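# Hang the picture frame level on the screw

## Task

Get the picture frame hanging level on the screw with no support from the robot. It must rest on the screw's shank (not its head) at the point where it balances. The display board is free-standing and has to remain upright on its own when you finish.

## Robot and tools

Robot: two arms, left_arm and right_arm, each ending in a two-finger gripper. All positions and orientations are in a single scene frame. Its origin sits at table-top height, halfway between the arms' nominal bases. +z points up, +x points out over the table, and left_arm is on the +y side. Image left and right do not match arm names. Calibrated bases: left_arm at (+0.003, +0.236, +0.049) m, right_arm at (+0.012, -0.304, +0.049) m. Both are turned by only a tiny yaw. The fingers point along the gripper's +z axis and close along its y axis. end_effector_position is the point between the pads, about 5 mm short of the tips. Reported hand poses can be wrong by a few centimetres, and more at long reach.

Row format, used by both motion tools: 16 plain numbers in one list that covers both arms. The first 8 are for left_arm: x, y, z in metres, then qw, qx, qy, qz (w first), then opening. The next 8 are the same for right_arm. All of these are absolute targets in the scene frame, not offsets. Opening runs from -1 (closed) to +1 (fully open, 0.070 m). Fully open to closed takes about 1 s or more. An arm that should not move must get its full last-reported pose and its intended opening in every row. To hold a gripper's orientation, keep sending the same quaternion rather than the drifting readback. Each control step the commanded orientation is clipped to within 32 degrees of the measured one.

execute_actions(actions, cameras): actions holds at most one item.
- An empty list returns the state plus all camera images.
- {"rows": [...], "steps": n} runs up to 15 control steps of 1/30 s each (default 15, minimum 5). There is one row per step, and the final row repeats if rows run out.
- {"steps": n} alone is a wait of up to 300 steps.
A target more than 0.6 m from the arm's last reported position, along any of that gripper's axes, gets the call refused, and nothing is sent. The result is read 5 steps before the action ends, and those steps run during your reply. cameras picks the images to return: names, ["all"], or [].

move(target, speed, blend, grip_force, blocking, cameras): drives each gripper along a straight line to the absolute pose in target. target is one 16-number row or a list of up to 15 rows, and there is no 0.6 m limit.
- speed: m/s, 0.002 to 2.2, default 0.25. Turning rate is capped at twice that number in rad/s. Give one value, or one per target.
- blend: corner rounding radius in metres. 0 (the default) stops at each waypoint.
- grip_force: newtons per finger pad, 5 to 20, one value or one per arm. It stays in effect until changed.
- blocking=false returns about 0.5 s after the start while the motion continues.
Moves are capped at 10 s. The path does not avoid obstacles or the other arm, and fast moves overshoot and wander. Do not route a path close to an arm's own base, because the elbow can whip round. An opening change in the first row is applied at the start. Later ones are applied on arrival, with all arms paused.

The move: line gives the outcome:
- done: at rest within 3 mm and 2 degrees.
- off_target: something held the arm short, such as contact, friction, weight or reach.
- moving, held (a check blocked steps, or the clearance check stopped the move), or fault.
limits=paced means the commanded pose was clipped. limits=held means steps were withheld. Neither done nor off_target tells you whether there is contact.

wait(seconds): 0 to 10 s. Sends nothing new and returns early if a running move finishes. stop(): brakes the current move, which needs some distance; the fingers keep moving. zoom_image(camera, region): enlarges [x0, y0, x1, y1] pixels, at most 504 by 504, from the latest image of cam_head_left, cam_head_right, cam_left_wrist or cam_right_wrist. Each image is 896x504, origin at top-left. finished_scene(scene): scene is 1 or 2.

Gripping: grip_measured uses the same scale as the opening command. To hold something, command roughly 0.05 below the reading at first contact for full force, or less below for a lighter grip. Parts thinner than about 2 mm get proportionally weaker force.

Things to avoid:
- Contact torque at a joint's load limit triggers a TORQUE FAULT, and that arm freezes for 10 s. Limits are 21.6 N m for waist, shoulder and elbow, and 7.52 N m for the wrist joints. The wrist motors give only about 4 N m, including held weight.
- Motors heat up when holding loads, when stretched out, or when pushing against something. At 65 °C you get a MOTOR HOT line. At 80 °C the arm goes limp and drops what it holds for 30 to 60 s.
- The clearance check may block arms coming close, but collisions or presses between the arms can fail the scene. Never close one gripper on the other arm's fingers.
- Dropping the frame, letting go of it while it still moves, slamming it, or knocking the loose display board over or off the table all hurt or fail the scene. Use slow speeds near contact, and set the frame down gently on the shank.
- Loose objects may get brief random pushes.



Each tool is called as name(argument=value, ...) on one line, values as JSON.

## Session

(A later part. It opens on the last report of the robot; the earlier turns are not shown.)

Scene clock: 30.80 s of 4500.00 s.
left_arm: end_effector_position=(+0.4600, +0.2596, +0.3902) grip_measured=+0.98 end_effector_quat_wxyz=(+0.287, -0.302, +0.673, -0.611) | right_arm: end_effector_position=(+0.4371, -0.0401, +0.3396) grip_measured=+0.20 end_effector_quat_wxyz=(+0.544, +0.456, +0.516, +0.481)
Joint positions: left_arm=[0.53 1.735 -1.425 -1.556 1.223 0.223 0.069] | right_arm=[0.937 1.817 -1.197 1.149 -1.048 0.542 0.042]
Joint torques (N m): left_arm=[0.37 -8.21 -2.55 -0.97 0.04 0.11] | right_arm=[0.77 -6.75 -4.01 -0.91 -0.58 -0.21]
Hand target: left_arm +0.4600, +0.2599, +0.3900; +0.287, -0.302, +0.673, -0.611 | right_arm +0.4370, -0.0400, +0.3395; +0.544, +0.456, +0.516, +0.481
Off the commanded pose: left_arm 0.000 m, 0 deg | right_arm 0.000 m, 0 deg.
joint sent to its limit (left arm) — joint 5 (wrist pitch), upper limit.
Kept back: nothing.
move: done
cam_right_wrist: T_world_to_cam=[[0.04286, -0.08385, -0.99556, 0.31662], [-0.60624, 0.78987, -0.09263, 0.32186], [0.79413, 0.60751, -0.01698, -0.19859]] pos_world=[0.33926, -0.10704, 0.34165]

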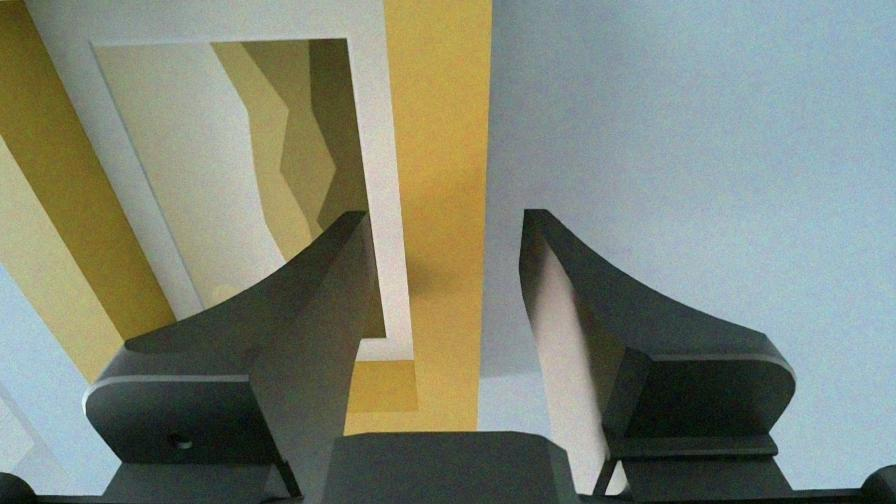

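move(target=[0.46,0.26,0.39,0.287,-0.302,0.673,-0.611,1,0.437,-0.04,0.3395,0.544,0.456,0.516,0.481,-0.6], speed=0.05, grip_force=10, cameras=["cam_right_wrist","cam_left_wrist"])

zoom_image(camera="cam_left_wrist", region=[330, 290, 570, 430])

Scene clock: 31.57 s of 4500.00 s.
left_arm: end_effector_position=(+0.4600, +0.2596, +0.3902) grip_measured=+0.98 end_effector_quat_wxyz=(+0.287, -0.302, +0.673, -0.611) | right_arm: end_effector_position=(+0.4371, -0.0402, +0.3399) grip_measured=-0.44 end_effector_quat_wxyz=(+0.544, +0.455, +0.515, +0.481)
Joint positions: left_arm=[0.53 1.735 -1.425 -1.556 1.223 0.223 0.069] | right_arm=[0.937 1.817 -1.197 1.147 -1.049 0.542 0.019]
Joint torques (N m): left_arm=[0.38 -8.03 -2.55 -0.98 0.04 0.1] | right_arm=[0.26 -6.55 -3.45 -0.4 -0.37 -0.06]
Hand target: left_arm +0.4600, +0.2599, +0.3900; +0.287, -0.302, +0.673, -0.611 | right_arm +0.4370, -0.0400, +0.3395; +0.544, +0.456, +0.516, +0.481
Off the commanded pose: left_arm 0.000 m, 0 deg | right_arm 0.000 m, 0 deg.
joint sent to its limit (left arm) — joint 5 (wrist pitch), upper limit.
Kept back: nothing.
grip_force (N): 10, 10
move: done
cam_left_wrist: T_world_to_cam=[[0.06611, -0.09477, 0.9933, -0.38981], [-0.9635, -0.26487, 0.03886, 0.49741], [0.25941, -0.95962, -0.10882, 0.29396]] pos_world=[0.42877, 0.37689, 0.39986]
cam_right_wrist: T_world_to_cam=[[0.04438, -0.0845, -0.99543, 0.31619], [-0.6059, 0.78996, -0.09407, 0.32227], [0.7943, 0.60731, -0.01614, -0.19895]] pos_world=[0.33926, -0.10704, 0.34185]
Images, in order (width x height): cam_left_wrist 896x504, cam_right_wrist 896x504.

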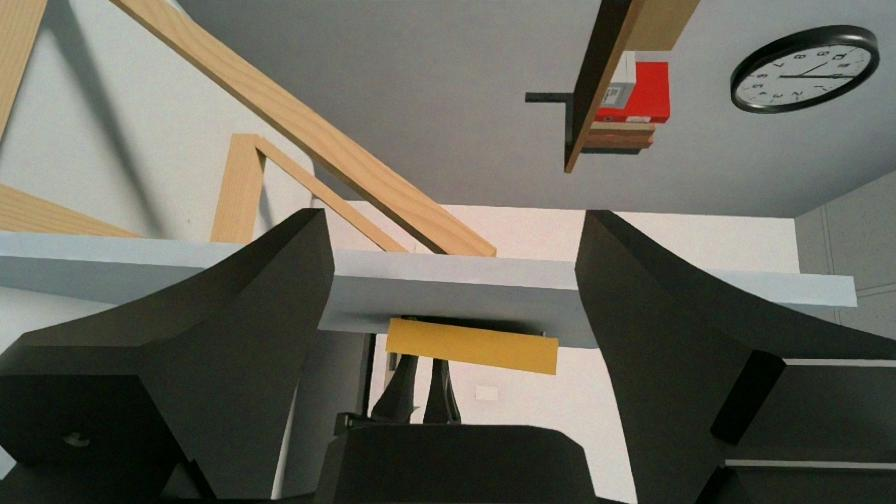

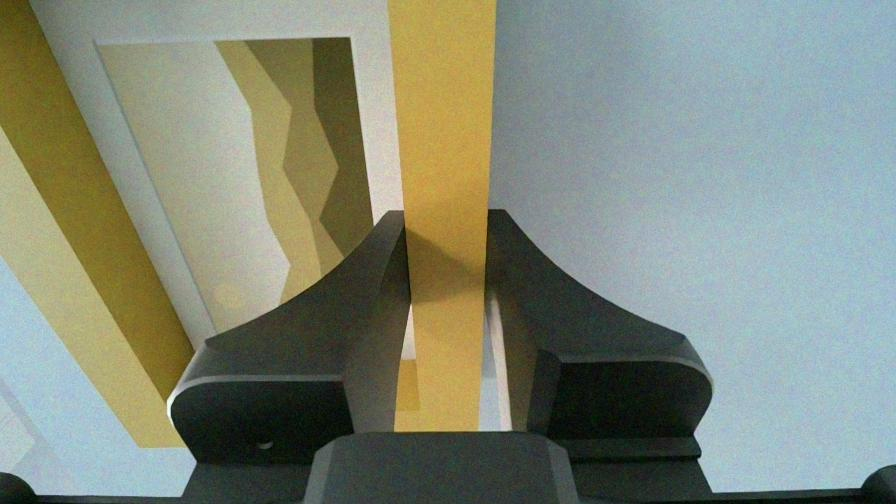

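Scaled by 2.100 from the camera's image (finer frame: 1280x720).

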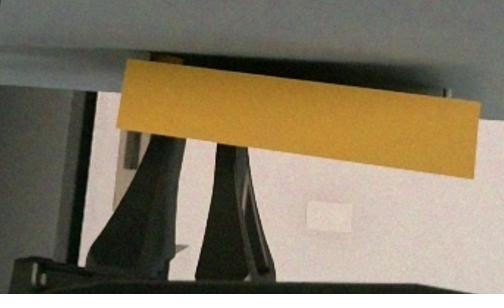

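move(target=[[0.46,0.26,0.39,0.287,-0.302,0.673,-0.611,1,0.437,-0.04,0.3475,0.544,0.456,0.516,0.481,-0.6]], speed=0.05, cameras=["cam_left_wrist","cam_head_right"])

zoom_image(camera="cam_left_wrist", region=[360, 290, 580, 430])

zoom_image(camera="cam_head_right", region=[390, 10, 520, 120])

Scene clock: 32.53 s of 4500.00 s.
left_arm: end_effector_position=(+0.4600, +0.2596, +0.3902) grip_measured=+0.98 end_effector_quat_wxyz=(+0.287, -0.302, +0.673, -0.611) | right_arm: end_effector_position=(+0.4372, -0.0401, +0.3462) grip_measured=-0.44 end_effector_quat_wxyz=(+0.543, +0.456, +0.517, +0.479)
Joint positions: left_arm=[0.53 1.735 -1.425 -1.556 1.223 0.223 0.069] | right_arm=[0.937 1.806 -1.214 1.166 -1.035 0.51 0.019]
Joint torques (N m): left_arm=[0.65 -8.12 -2.33 -0.99 0.04 0.11] | right_arm=[-0.8 -9.35 -5.2 -1.43 -0.85 0.18]
Hand target: left_arm +0.4600, +0.2599, +0.3900; +0.287, -0.302, +0.673, -0.611 | right_arm +0.4370, -0.0400, +0.3475; +0.544, +0.456, +0.516, +0.481
Off the commanded pose: left_arm 0.000 m, 0 deg | right_arm 0.001 m, 0 deg.
joint sent to its limit (left arm) — joint 5 (wrist pitch), upper limit.
Kept back: nothing.
grip_force (N): 10, 10
move: done
cam_left_wrist: T_world_to_cam=[[0.06611, -0.09477, 0.9933, -0.38981], [-0.9635, -0.26487, 0.03886, 0.49741], [0.25941, -0.95962, -0.10882, 0.29396]] pos_world=[0.42877, 0.37689, 0.39986]
Images, in order (width x height): cam_head_right 896x504, cam_left_wrist 896x504.

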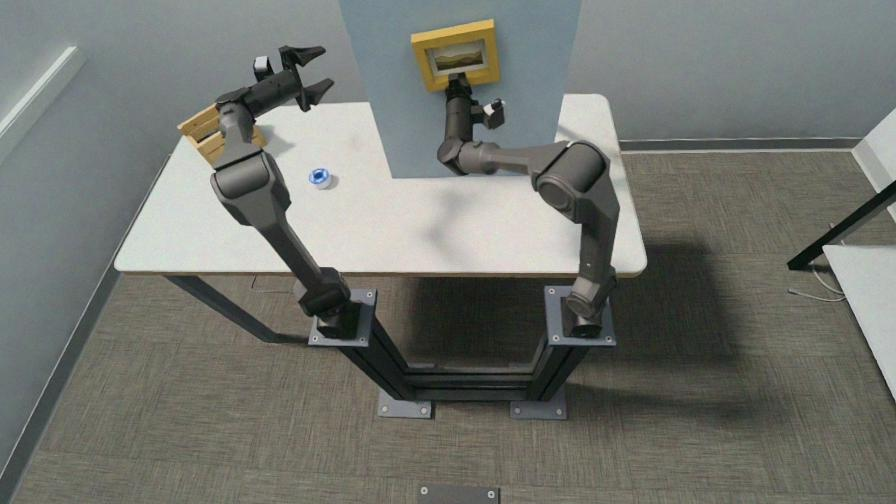

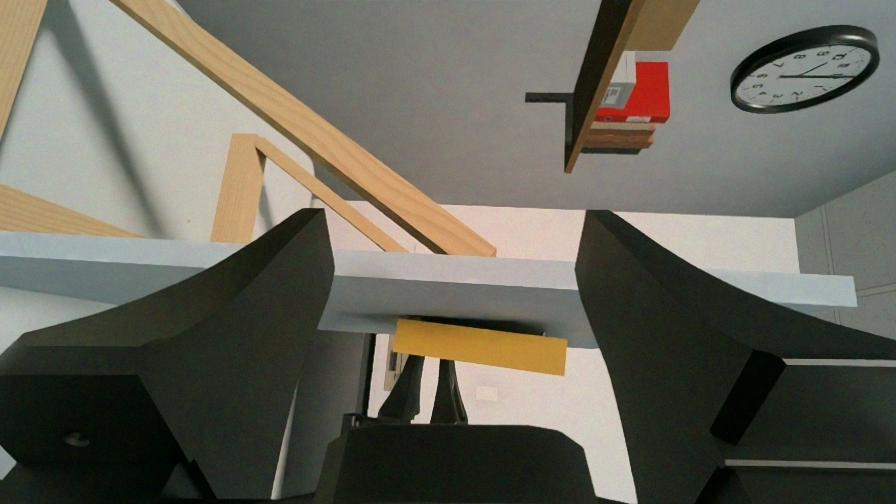

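Scaled by 2.291 from the camera's image (finer frame: 1280x720).

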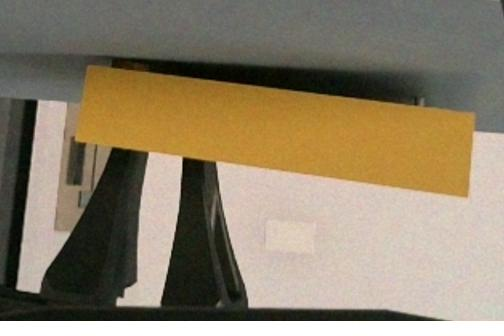

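Scaled by 3.877 from the camera's image (finer frame: 1280x720).

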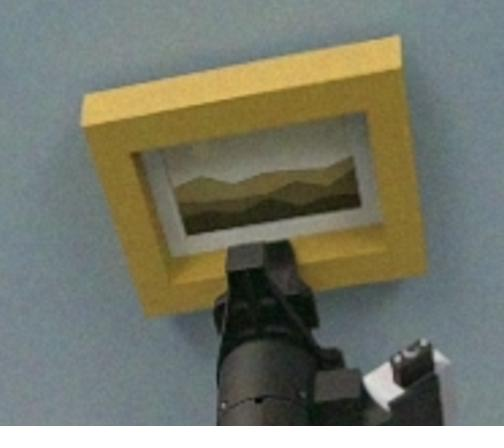

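move(target=[[0.46,0.26,0.39,0.287,-0.302,0.673,-0.611,1,0.437,-0.04,0.3505,0.544,0.456,0.516,0.481,-0.6],[0.46,0.26,0.39,0.287,-0.302,0.673,-0.611,1,0.405,-0.04,0.3505,0.544,0.456,0.516,0.481,-0.6]], speed=0.05, cameras=["cam_left_wrist","cam_head_right","cam_right_wrist"])

zoom_image(camera="cam_left_wrist", region=[360, 290, 580, 430])

Scene clock: 34.27 s of 4500.00 s.
left_arm: end_effector_position=(+0.4600, +0.2596, +0.3902) grip_measured=+0.98 end_effector_quat_wxyz=(+0.287, -0.302, +0.673, -0.611) | right_arm: end_effector_position=(+0.4046, -0.0400, +0.3505) grip_measured=-0.44 end_effector_quat_wxyz=(+0.543, +0.456, +0.516, +0.481)
Joint positions: left_arm=[0.53 1.735 -1.425 -1.556 1.223 0.223 0.069] | right_arm=[1.019 1.741 -1.137 1.212 -1.108 0.495 0.019]
Joint torques (N m): left_arm=[0.34 -8.06 -2.49 -0.97 0.04 0.11] | right_arm=[-0.45 -7.68 -4.45 -1.5 -0.59 -0.19]
Hand target: left_arm +0.4600, +0.2599, +0.3900; +0.287, -0.302, +0.673, -0.611 | right_arm +0.4050, -0.0400, +0.3505; +0.544, +0.456, +0.516, +0.481
Off the commanded pose: left_arm 0.000 m, 0 deg | right_arm 0.000 m, 0 deg.
joint sent to its limit (left arm) — joint 5 (wrist pitch), upper limit.
Kept back: nothing.
grip_force (N): 10, 10
move: done
cam_left_wrist: T_world_to_cam=[[0.06611, -0.09477, 0.9933, -0.38981], [-0.9635, -0.26487, 0.03886, 0.49741], [0.25941, -0.95962, -0.10882, 0.29396]] pos_world=[0.42877, 0.37689, 0.39986]
cam_right_wrist: T_world_to_cam=[[0.04296, -0.08379, -0.99556, 0.32886], [-0.6064, 0.78974, -0.09263, 0.30305], [0.79399, 0.60769, -0.01688, -0.17269]] pos_world=[0.30676, -0.10684, 0.35255]
Images, in order (width x height): cam_head_right 896x504, cam_left_wrist 896x504, cam_right_wrist 896x504.

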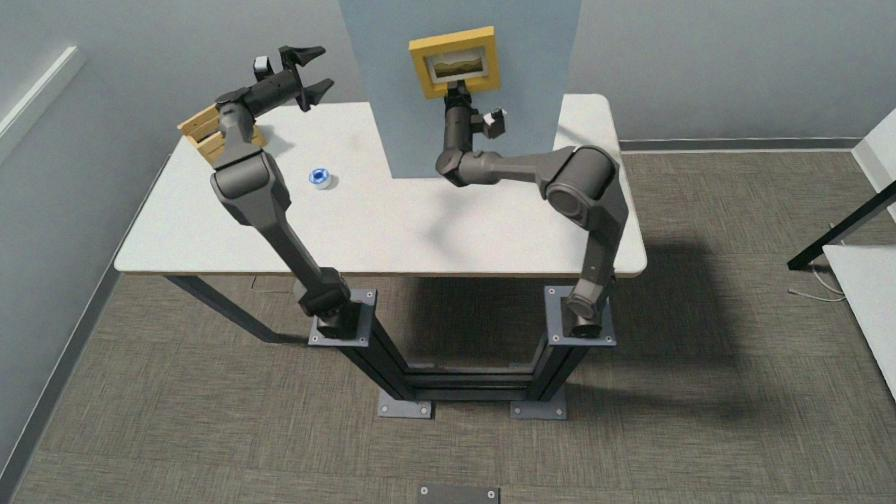

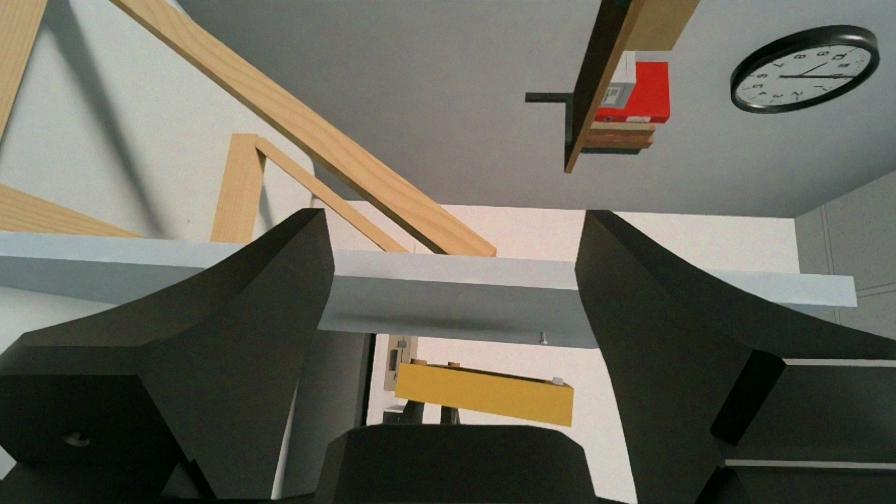

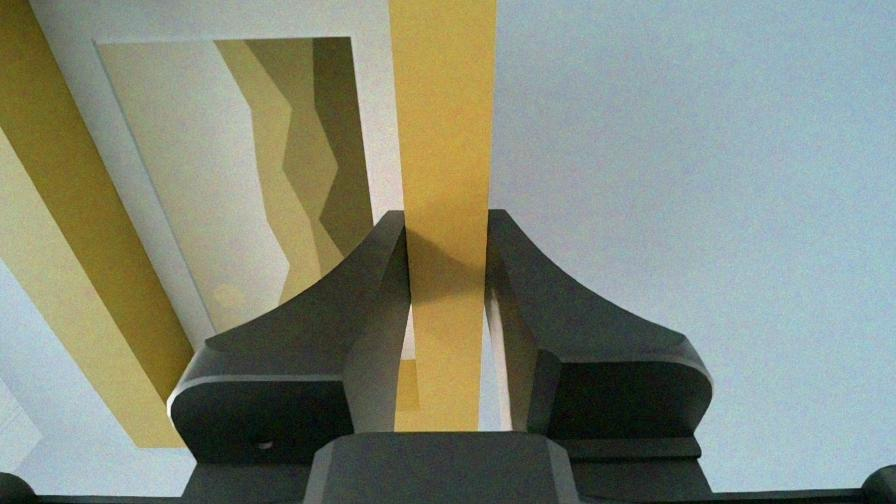

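Scaled by 2.291 from the camera's image (finer frame: 1280x720).

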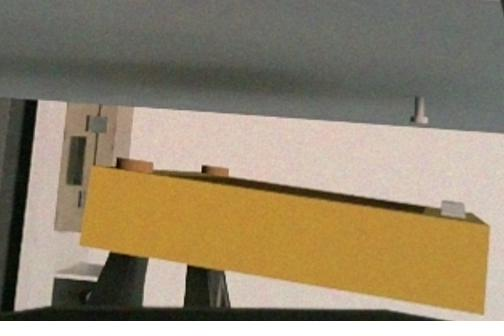

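move(target=[[0.46,0.26,0.39,0.287,-0.302,0.673,-0.611,1,0.31,-0.04,0.36,0.513,0.487,0.487,0.513,-0.6],[0.46,0.26,0.39,0.287,-0.302,0.673,-0.611,1,0.29,-0.06,0.38,0.242,0.242,0.664,0.664,-0.6]], speed=0.2, blend=0.02, cameras=["cam_left_wrist"])

zoom_image(camera="cam_left_wrist", region=[330, 290, 600, 450])

Scene clock: 38.23 s of 4500.00 s.
left_arm: end_effector_position=(+0.4600, +0.2596, +0.3902) grip_measured=+0.98 end_effector_quat_wxyz=(+0.287, -0.302, +0.673, -0.611) | right_arm: end_effector_position=(+0.2897, -0.0597, +0.3805) grip_measured=-0.44 end_effector_quat_wxyz=(+0.267, +0.251, +0.649, +0.666)
Joint positions: left_arm=[0.53 1.735 -1.425 -1.556 1.223 0.223 0.069] | right_arm=[0.602 1.108 -0.661 -0.574 -0.456 2.092 0.019]
Joint torques (N m): left_arm=[0.45 -7.95 -2.49 -0.93 0.06 0.1] | right_arm=[0.17 -2.6 -4.69 0.32 -0.94 -0.11]
Hand target: left_arm +0.4600, +0.2599, +0.3900; +0.287, -0.302, +0.673, -0.611 | right_arm +0.2899, -0.0597, +0.3798; +0.267, +0.252, +0.650, +0.666
Off the commanded pose: left_arm 0.000 m, 0 deg | right_arm 0.001 m, 4 deg.
joint sent to its limit (left arm) — joint 5 (wrist pitch), upper limit.
joint sent to its limit (right arm) — joint 6 (wrist roll), upper limit.
Kept back: nothing.
grip_force (N): 10, 10
move: off_target (right_arm)
cam_left_wrist: T_world_to_cam=[[0.06611, -0.09477, 0.9933, -0.38981], [-0.9635, -0.26487, 0.03886, 0.49741], [0.25941, -0.95962, -0.10882, 0.29396]] pos_world=[0.42877, 0.37689, 0.39986]

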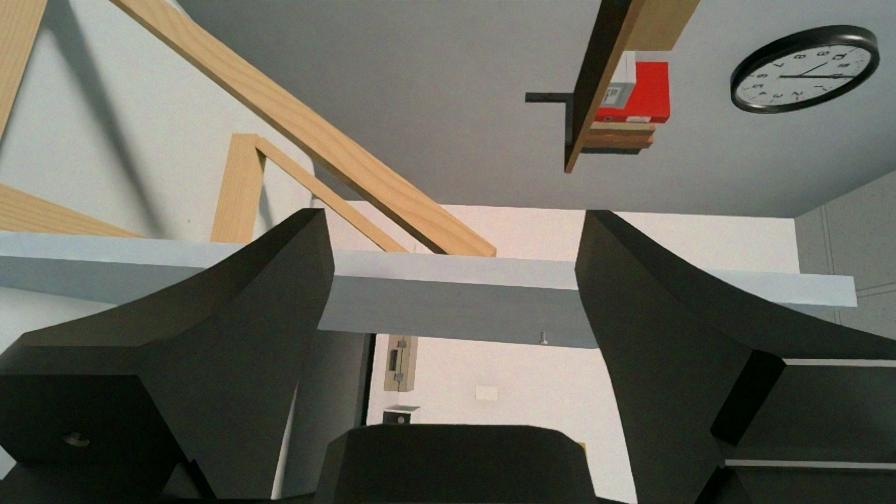

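Scaled by 1.867 from the camera's image (finer frame: 1280x720).

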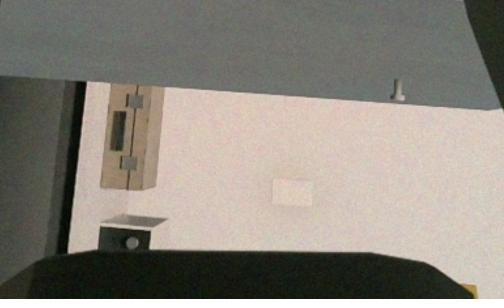

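move(target=[0.37,0.26,0.38,0.287,-0.302,0.673,-0.611,1,0.325,-0.07,0.38,0.267,0.251,0.649,0.666,-0.6], speed=0.2, cameras=["cam_left_wrist"])

zoom_image(camera="cam_left_wrist", region=[330, 210, 600, 450])

Scene clock: 39.37 s of 4500.00 s.
left_arm: end_effector_position=(+0.3698, +0.2596, +0.3800) grip_measured=+0.98 end_effector_quat_wxyz=(+0.325, -0.347, +0.665, -0.576) | right_arm: end_effector_position=(+0.3254, -0.0698, +0.3796) grip_measured=-0.44 end_effector_quat_wxyz=(+0.289, +0.257, +0.637, +0.667)
Joint positions: left_arm=[0.672 1.38 -1.012 -1.538 1.223 0.288 0.069] | right_arm=[0.493 1.211 -0.703 -0.603 -0.565 2.092 0.019]
Joint torques (N m): left_arm=[-0.63 -3.97 -3.46 -0.95 0.2 0.09] | right_arm=[0.69 -4.99 -4.94 0.28 -1.01 0.08]
Hand target: left_arm +0.3703, +0.2596, +0.3800; +0.325, -0.347, +0.665, -0.577 | right_arm +0.3249, -0.0697, +0.3798; +0.289, +0.257, +0.637, +0.667
Off the commanded pose: left_arm 0.000 m, 8 deg | right_arm 0.001 m, 3 deg.
joint sent to its limit (left arm) — joint 5 (wrist pitch), upper limit.
joint sent to its limit (right arm) — joint 6 (wrist roll), upper limit.
Kept back: nothing.
grip_force (N): 10, 10
move: off_target (left_arm, right_arm)
cam_left_wrist: T_world_to_cam=[[0.09985, -0.11726, 0.98807, -0.3784], [-0.91968, -0.38988, 0.04667, 0.42418], [0.37975, -0.91337, -0.14677, 0.27421]] pos_world=[0.32376, 0.37146, 0.39434]

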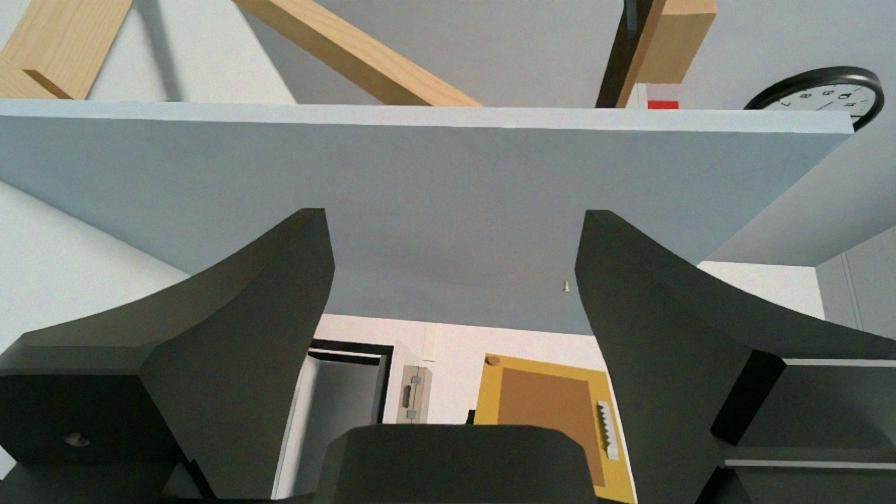

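Scaled by 1.867 from the camera's image (finer frame: 1280x720).

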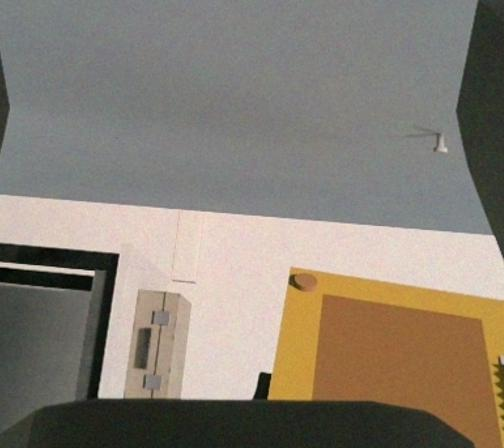

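zoom_image(camera="cam_left_wrist", region=[460, 340, 650, 504])

zoom_image(camera="cam_left_wrist", region=[575, 380, 645, 480])

Scaled by 2.653 from the camera's image (finer frame: 1280x720).

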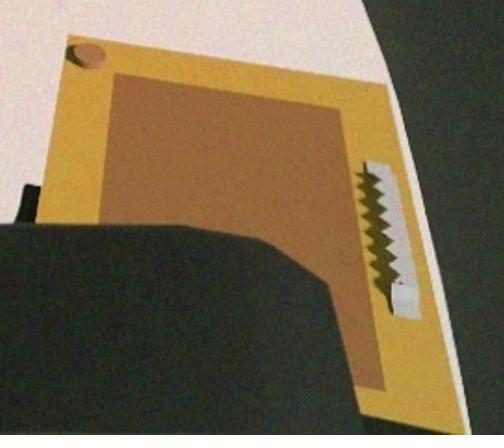

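Scaled by 5.040 from the camera's image (finer frame: 1280x720).

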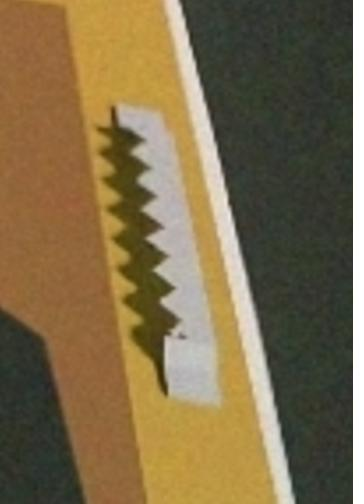

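move(target=[[0.46,0.26,0.39,0.287,-0.302,0.673,-0.611,1,0.32,-0.036,0.36,0.513,0.487,0.487,0.513,-0.6],[0.46,0.26,0.39,0.287,-0.302,0.673,-0.611,1,0.405,-0.036,0.3525,0.513,0.487,0.487,0.513,-0.6]], speed=0.2, cameras=["cam_left_wrist","cam_head_right"])

zoom_image(camera="cam_left_wrist", region=[360, 290, 580, 430])

zoom_image(camera="cam_head_right", region=[390, 10, 520, 120])

Scene clock: 46.87 s of 4500.00 s.
left_arm: end_effector_position=(+0.4602, +0.2601, +0.3901) grip_measured=+0.98 end_effector_quat_wxyz=(+0.288, -0.303, +0.673, -0.611) | right_arm: end_effector_position=(+0.4052, -0.0354, +0.3525) grip_measured=-0.44 end_effector_quat_wxyz=(+0.513, +0.487, +0.487, +0.513)
Joint positions: left_arm=[0.53 1.736 -1.425 -1.557 1.222 0.223 0.069] | right_arm=[1.025 1.75 -1.16 1.222 -1.107 0.602 0.019]
Joint torques (N m): left_arm=[0.37 -8.14 -2.44 -0.72 0.21 0.11] | right_arm=[0.69 -8.66 -3.86 -1.33 -0.81 -0.14]
Hand target: left_arm +0.4600, +0.2599, +0.3900; +0.287, -0.302, +0.673, -0.611 | right_arm +0.4050, -0.0360, +0.3525; +0.513, +0.487, +0.487, +0.513
Off the commanded pose: left_arm 0.000 m, 0 deg | right_arm 0.001 m, 0 deg.
joint sent to its limit (left arm) — joint 5 (wrist pitch), upper limit.
Kept back: nothing.
grip_force (N): 10, 10
move: done
cam_left_wrist: T_world_to_cam=[[0.06616, -0.09368, 0.9934, -0.39014], [-0.96323, -0.26583, 0.03908, 0.49767], [0.26042, -0.95946, -0.10783, 0.29344]] pos_world=[0.42877, 0.37729, 0.39976]
Images, in order (width x height): cam_head_right 896x504, cam_left_wrist 896x504.

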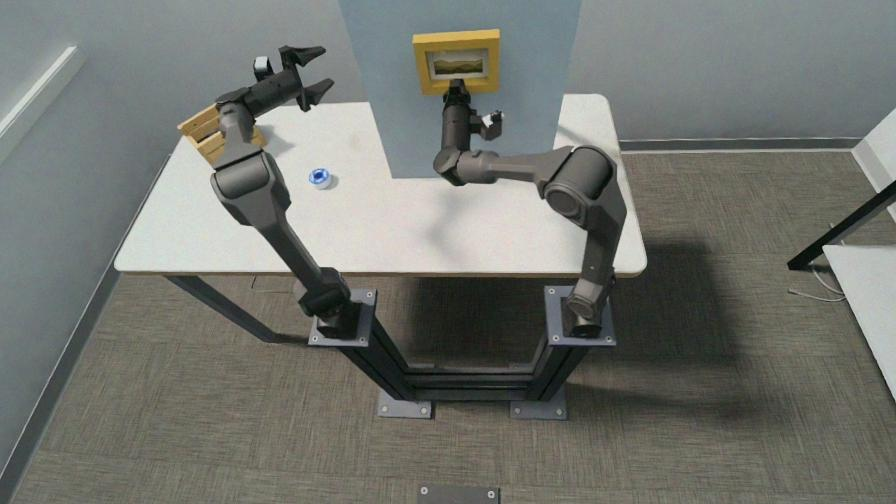

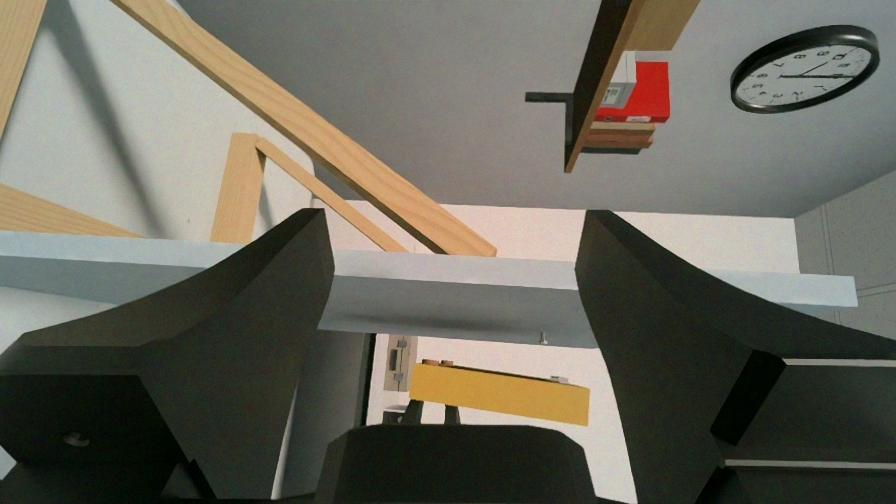

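Scaled by 2.291 from the camera's image (finer frame: 1280x720).

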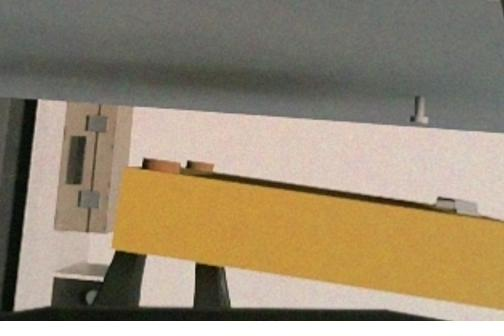

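Scaled by 3.877 from the camera's image (finer frame: 1280x720).

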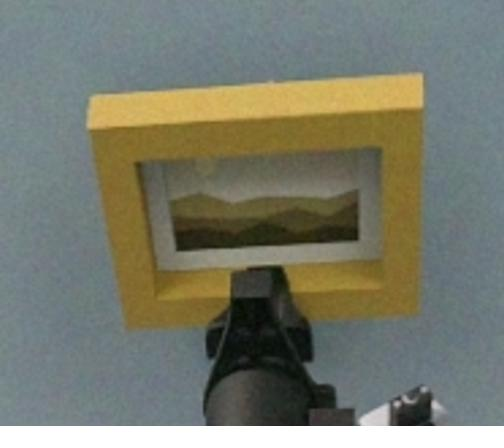

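move(target=[[0.46,0.26,0.39,0.287,-0.302,0.673,-0.611,1,0.437,-0.036,0.3525,0.513,0.487,0.487,0.513,-0.6]], speed=0.06, cameras=["cam_left_wrist"])

zoom_image(camera="cam_left_wrist", region=[370, 290, 590, 400])

Scene clock: 47.87 s of 4500.00 s.
left_arm: end_effector_position=(+0.4602, +0.2601, +0.3901) grip_measured=+0.98 end_effector_quat_wxyz=(+0.288, -0.303, +0.673, -0.611) | right_arm: end_effector_position=(+0.4373, -0.0360, +0.3525) grip_measured=-0.44 end_effector_quat_wxyz=(+0.513, +0.487, +0.487, +0.513)
Joint positions: left_arm=[0.53 1.736 -1.425 -1.557 1.222 0.223 0.069] | right_arm=[0.944 1.809 -1.243 1.183 -1.033 0.603 0.02]
Joint torques (N m): left_arm=[0.33 -8.04 -2.4 -0.75 0.09 0.1] | right_arm=[0.07 -8.37 -4.5 -1.47 -0.64 0.09]
Hand target: left_arm +0.4600, +0.2599, +0.3900; +0.287, -0.303, +0.673, -0.611 | right_arm +0.4370, -0.0360, +0.3525; +0.513, +0.487, +0.487, +0.513
Off the commanded pose: left_arm 0.000 m, 0 deg | right_arm 0.000 m, 0 deg.
joint sent to its limit (left arm) — joint 5 (wrist pitch), upper limit.
Kept back: nothing.
grip_force (N): 10, 10
move: done
cam_left_wrist: T_world_to_cam=[[0.06616, -0.09368, 0.9934, -0.39014], [-0.96323, -0.26583, 0.03908, 0.49767], [0.26042, -0.95946, -0.10783, 0.29344]] pos_world=[0.42877, 0.37729, 0.39976]

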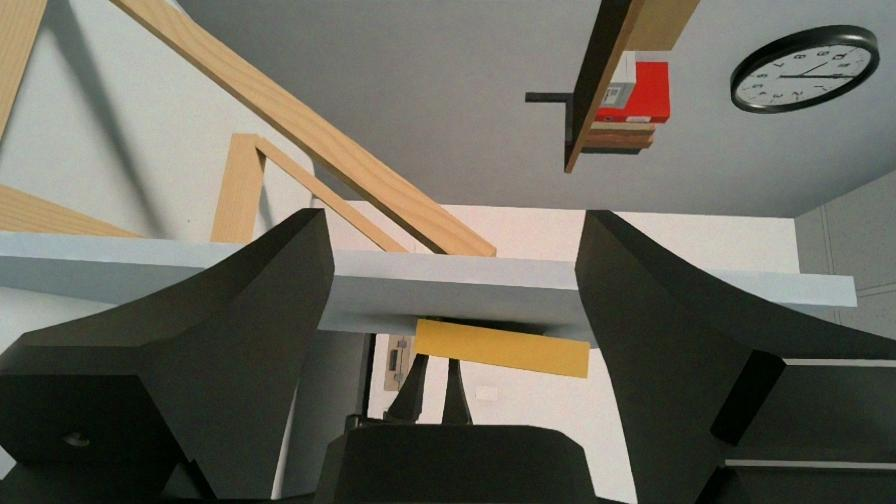

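Scaled by 2.291 from the camera's image (finer frame: 1280x720).

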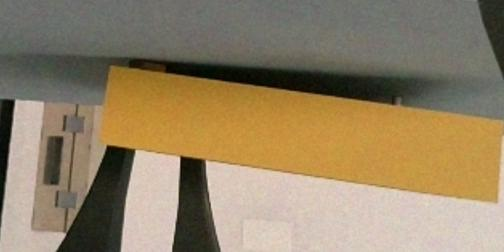

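Lower until supported.

move(target=[[0.46,0.26,0.39,0.288,-0.303,0.673,-0.611,1,0.437,-0.036,0.3435,0.513,0.487,0.487,0.513,-0.6]], speed=0.03, cameras=["cam_left_wrist"])

move(target=[[0.46,0.26,0.39,0.288,-0.303,0.673,-0.611,1,0.437,-0.036,0.3415,0.513,0.487,0.487,0.513,-0.6]], speed=0.03, cameras=["cam_left_wrist"])

zoom_image(camera="cam_left_wrist", region=[370, 290, 590, 400])

Scene clock: 48.63 s of 4500.00 s.
left_arm: end_effector_position=(+0.4599, +0.2599, +0.3899) grip_measured=+0.98 end_effector_quat_wxyz=(+0.287, -0.303, +0.673, -0.611) | right_arm: end_effector_position=(+0.4371, -0.0363, +0.3438) grip_measured=-0.44 end_effector_quat_wxyz=(+0.513, +0.487, +0.487, +0.513)
Joint positions: left_arm=[0.53 1.735 -1.423 -1.557 1.222 0.224 0.069] | right_arm=[0.944 1.82 -1.221 1.165 -1.046 0.64 0.019]
Joint torques (N m): left_arm=[0.26 -7.97 -2.4 -0.97 0.01 0.09] | right_arm=[0.24 -7.62 -4.12 -1.05 -0.75 -0.12]
Hand target: left_arm +0.4600, +0.2600, +0.3900; +0.288, -0.303, +0.673, -0.611 | right_arm +0.4370, -0.0360, +0.3435; +0.513, +0.487, +0.487, +0.513
Off the commanded pose: left_arm 0.000 m, 0 deg | right_arm 0.000 m, 0 deg.
joint at its limit (left arm) — joint 5 (wrist pitch), upper limit.
Kept back: nothing.
grip_force (N): 10, 10
move: done
cam_left_wrist: T_world_to_cam=[[0.06632, -0.09395, 0.99337, -0.38989], [-0.96324, -0.26576, 0.03918, 0.4974], [0.26032, -0.95945, -0.10813, 0.29354]] pos_world=[0.42857, 0.37719, 0.39956]

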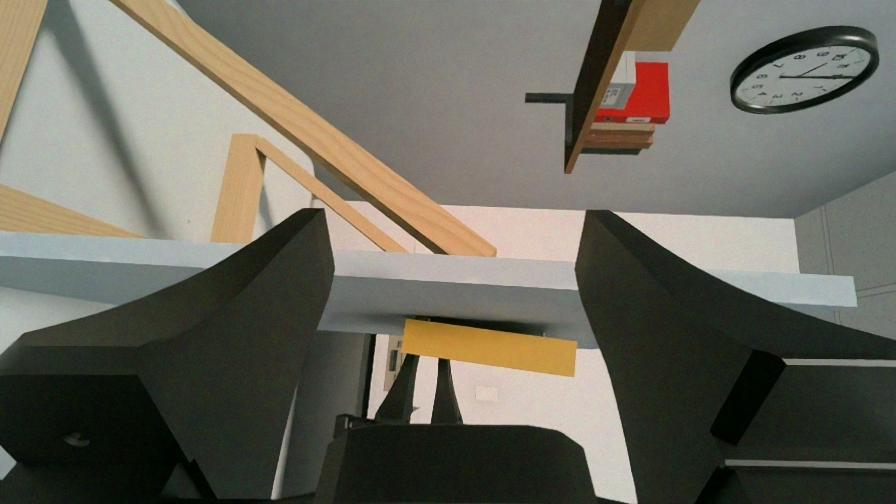

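Scene clock: 49.13 s of 4500.00 s.
left_arm: end_effector_position=(+0.4600, +0.2601, +0.3899) grip_measured=+0.98 end_effector_quat_wxyz=(+0.288, -0.303, +0.673, -0.611) | right_arm: end_effector_position=(+0.4369, -0.0357, +0.3432) grip_measured=-0.44 end_effector_quat_wxyz=(+0.513, +0.486, +0.486, +0.514)
Joint positions: left_arm=[0.53 1.735 -1.423 -1.557 1.222 0.224 0.069] | right_arm=[0.945 1.822 -1.219 1.159 -1.049 0.647 0.019]
Joint torques (N m): left_arm=[0.45 -8.05 -2.49 -0.98 -0.02 0.09] | right_arm=[-0.14 -5.64 -2.49 0.03 -0.58 0.42]
Hand target: left_arm +0.4600, +0.2600, +0.3900; +0.288, -0.303, +0.673, -0.611 | right_arm +0.4370, -0.0360, +0.3415; +0.513, +0.487, +0.487, +0.513
Off the commanded pose: left_arm 0.000 m, 0 deg | right_arm 0.002 m, 0 deg.
joint at its limit (left arm) — joint 5 (wrist pitch), upper limit.
Kept back: nothing.
grip_force (N): 10, 10
move: done
cam_left_wrist: T_world_to_cam=[[0.06645, -0.0941, 0.99334, -0.38988], [-0.96301, -0.26659, 0.03917, 0.49765], [0.26113, -0.95921, -0.10833, 0.29327]] pos_world=[0.42857, 0.37729, 0.39956]

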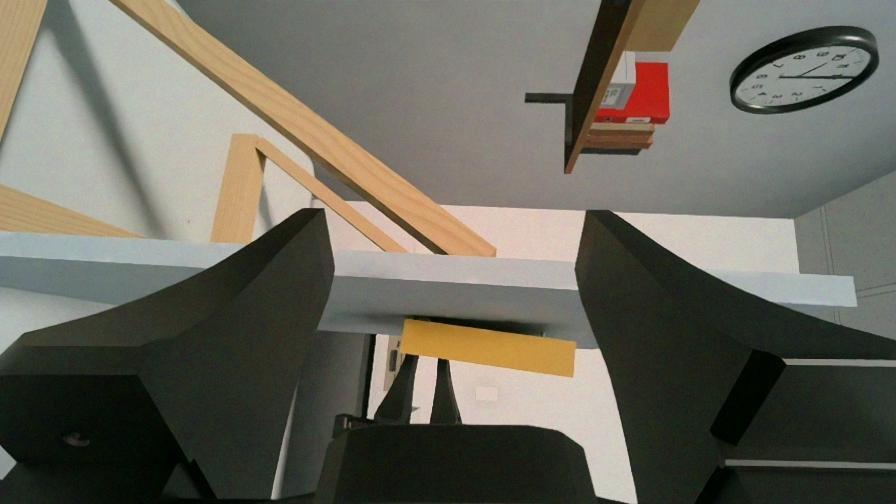

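Scaled by 2.291 from the camera's image (finer frame: 1280x720).

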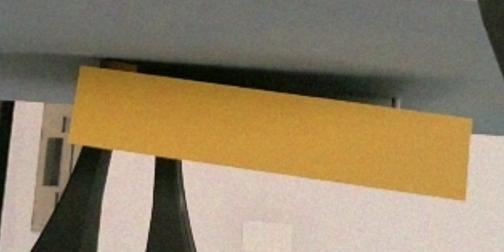

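move(target=[[0.46,0.26,0.39,0.288,-0.303,0.673,-0.611,1,0.437,-0.036,0.3422,0.513,0.487,0.487,0.513,-0.4]], speed=0.03)

move(target=[[0.46,0.26,0.39,0.288,-0.303,0.673,-0.611,1,0.437,-0.036,0.3422,0.513,0.487,0.487,0.513,0.1]], speed=0.03, cameras=["cam_left_wrist","cam_right_wrist","cam_head_right"])

zoom_image(camera="cam_left_wrist", region=[370, 290, 590, 400])

zoom_image(camera="cam_head_right", region=[390, 10, 520, 120])

Scene clock: 50.00 s of 4500.00 s.
left_arm: end_effector_position=(+0.4600, +0.2601, +0.3899) grip_measured=+0.98 end_effector_quat_wxyz=(+0.288, -0.303, +0.673, -0.611) | right_arm: end_effector_position=(+0.4369, -0.0362, +0.3408) grip_measured=-0.40 end_effector_quat_wxyz=(+0.512, +0.488, +0.488, +0.512)
Joint positions: left_arm=[0.53 1.735 -1.423 -1.557 1.222 0.224 0.069] | right_arm=[0.945 1.823 -1.217 1.165 -1.047 0.645 0.021]
Joint torques (N m): left_arm=[0.17 -8.1 -2.64 -0.98 0.02 0.1] | right_arm=[-0.34 -7.81 -4.38 -1.03 -0.39 -0.21]
Hand target: left_arm +0.4600, +0.2600, +0.3900; +0.288, -0.303, +0.673, -0.611 | right_arm +0.4370, -0.0360, +0.3422; +0.513, +0.487, +0.487, +0.513
Off the commanded pose: left_arm 0.000 m, 0 deg | right_arm 0.001 m, 0 deg.
joint at its limit (left arm) — joint 5 (wrist pitch), upper limit.
Kept back: nothing.
grip_force (N): 10, 10
move: done

Scene clock: 50.50 s of 4500.00 s.
left_arm: end_effector_position=(+0.4600, +0.2601, +0.3899) grip_measured=+0.98 end_effector_quat_wxyz=(+0.288, -0.303, +0.673, -0.611) | right_arm: end_effector_position=(+0.4370, -0.0358, +0.3417) grip_measured=+0.10 end_effector_quat_wxyz=(+0.513, +0.487, +0.487, +0.513)
Joint positions: left_arm=[0.53 1.735 -1.423 -1.557 1.222 0.224 0.069] | right_arm=[0.945 1.823 -1.219 1.163 -1.047 0.645 0.039]
Joint torques (N m): left_arm=[0.1 -8.02 -2.6 -0.97 0 0.1] | right_arm=[-0.33 -8.3 -4.41 -1.02 -0.58 -0.22]
Hand target: left_arm +0.4600, +0.2600, +0.3900; +0.288, -0.303, +0.673, -0.611 | right_arm +0.4370, -0.0360, +0.3422; +0.513, +0.487, +0.487, +0.513
Off the commanded pose: left_arm 0.000 m, 0 deg | right_arm 0.001 m, 0 deg.
joint at its limit (left arm) — joint 5 (wrist pitch), upper limit.
Kept back: nothing.
grip_force (N): 10, 10
move: done
cam_left_wrist: T_world_to_cam=[[0.06645, -0.0941, 0.99334, -0.38988], [-0.96301, -0.26659, 0.03917, 0.49765], [0.26113, -0.95921, -0.10833, 0.29327]] pos_world=[0.42857, 0.37729, 0.39956]
cam_right_wrist: T_world_to_cam=[[0.04098, 0.03847, -0.99842, 0.32528], [-0.61159, 0.79116, 0.00538, 0.28748], [0.79011, 0.6104, 0.05595, -0.22421]] pos_world=[0.33964, -0.1031, 0.33576]
Images, in order (width x height): cam_head_right 896x504, cam_left_wrist 896x504, cam_right_wrist 896x504.

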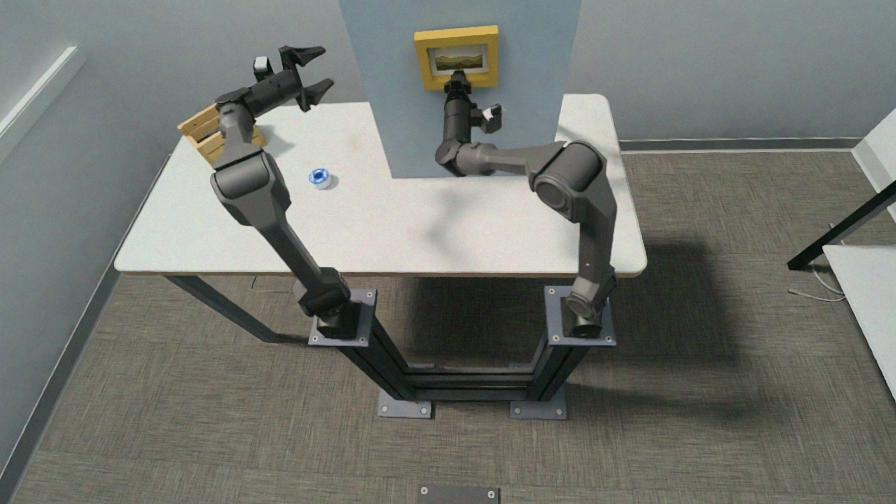

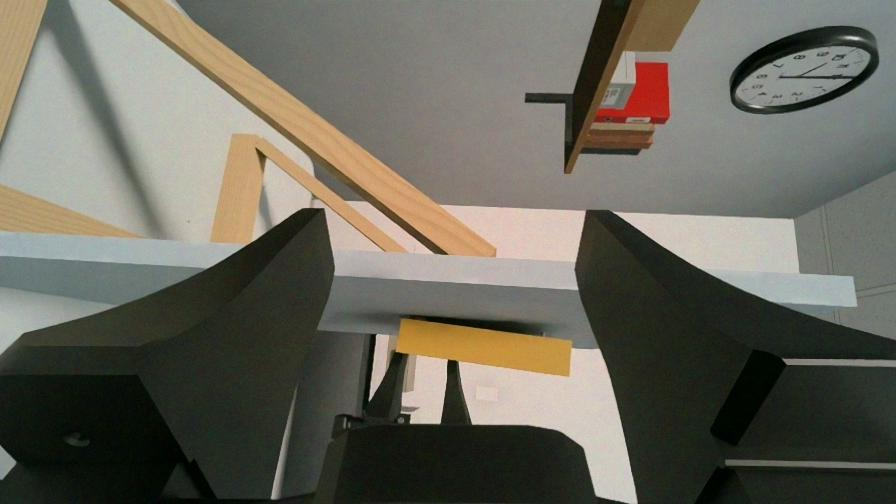

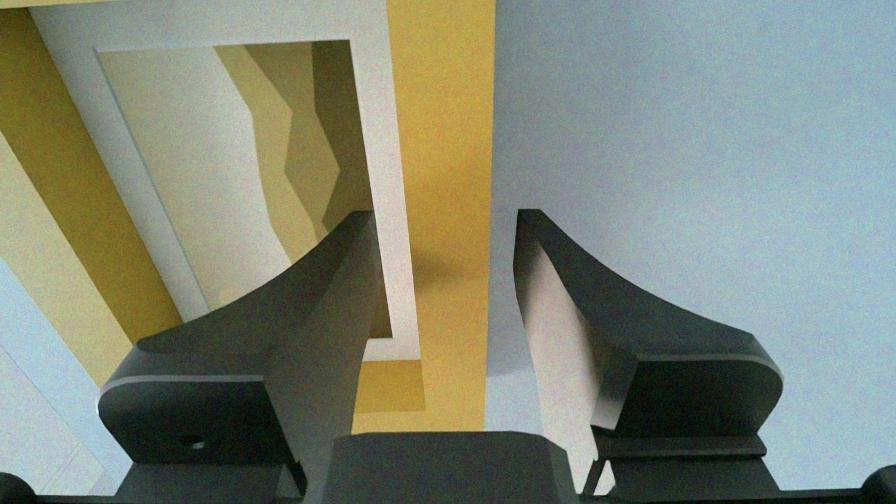

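Scaled by 2.291 from the camera's image (finer frame: 1280x720).

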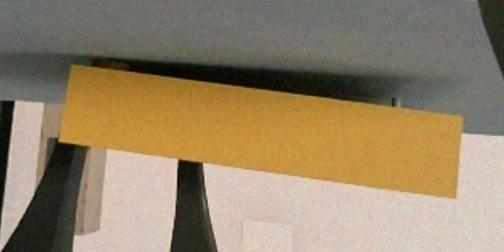

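Scaled by 3.877 from the camera's image (finer frame: 1280x720).

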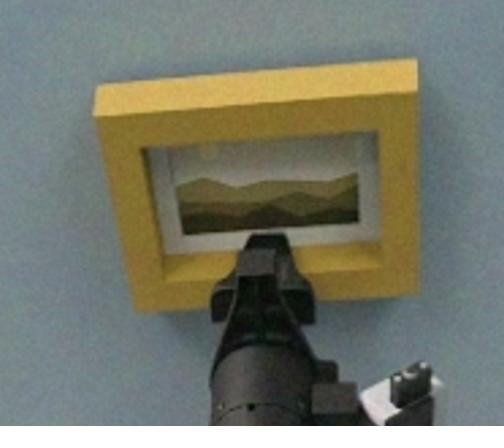

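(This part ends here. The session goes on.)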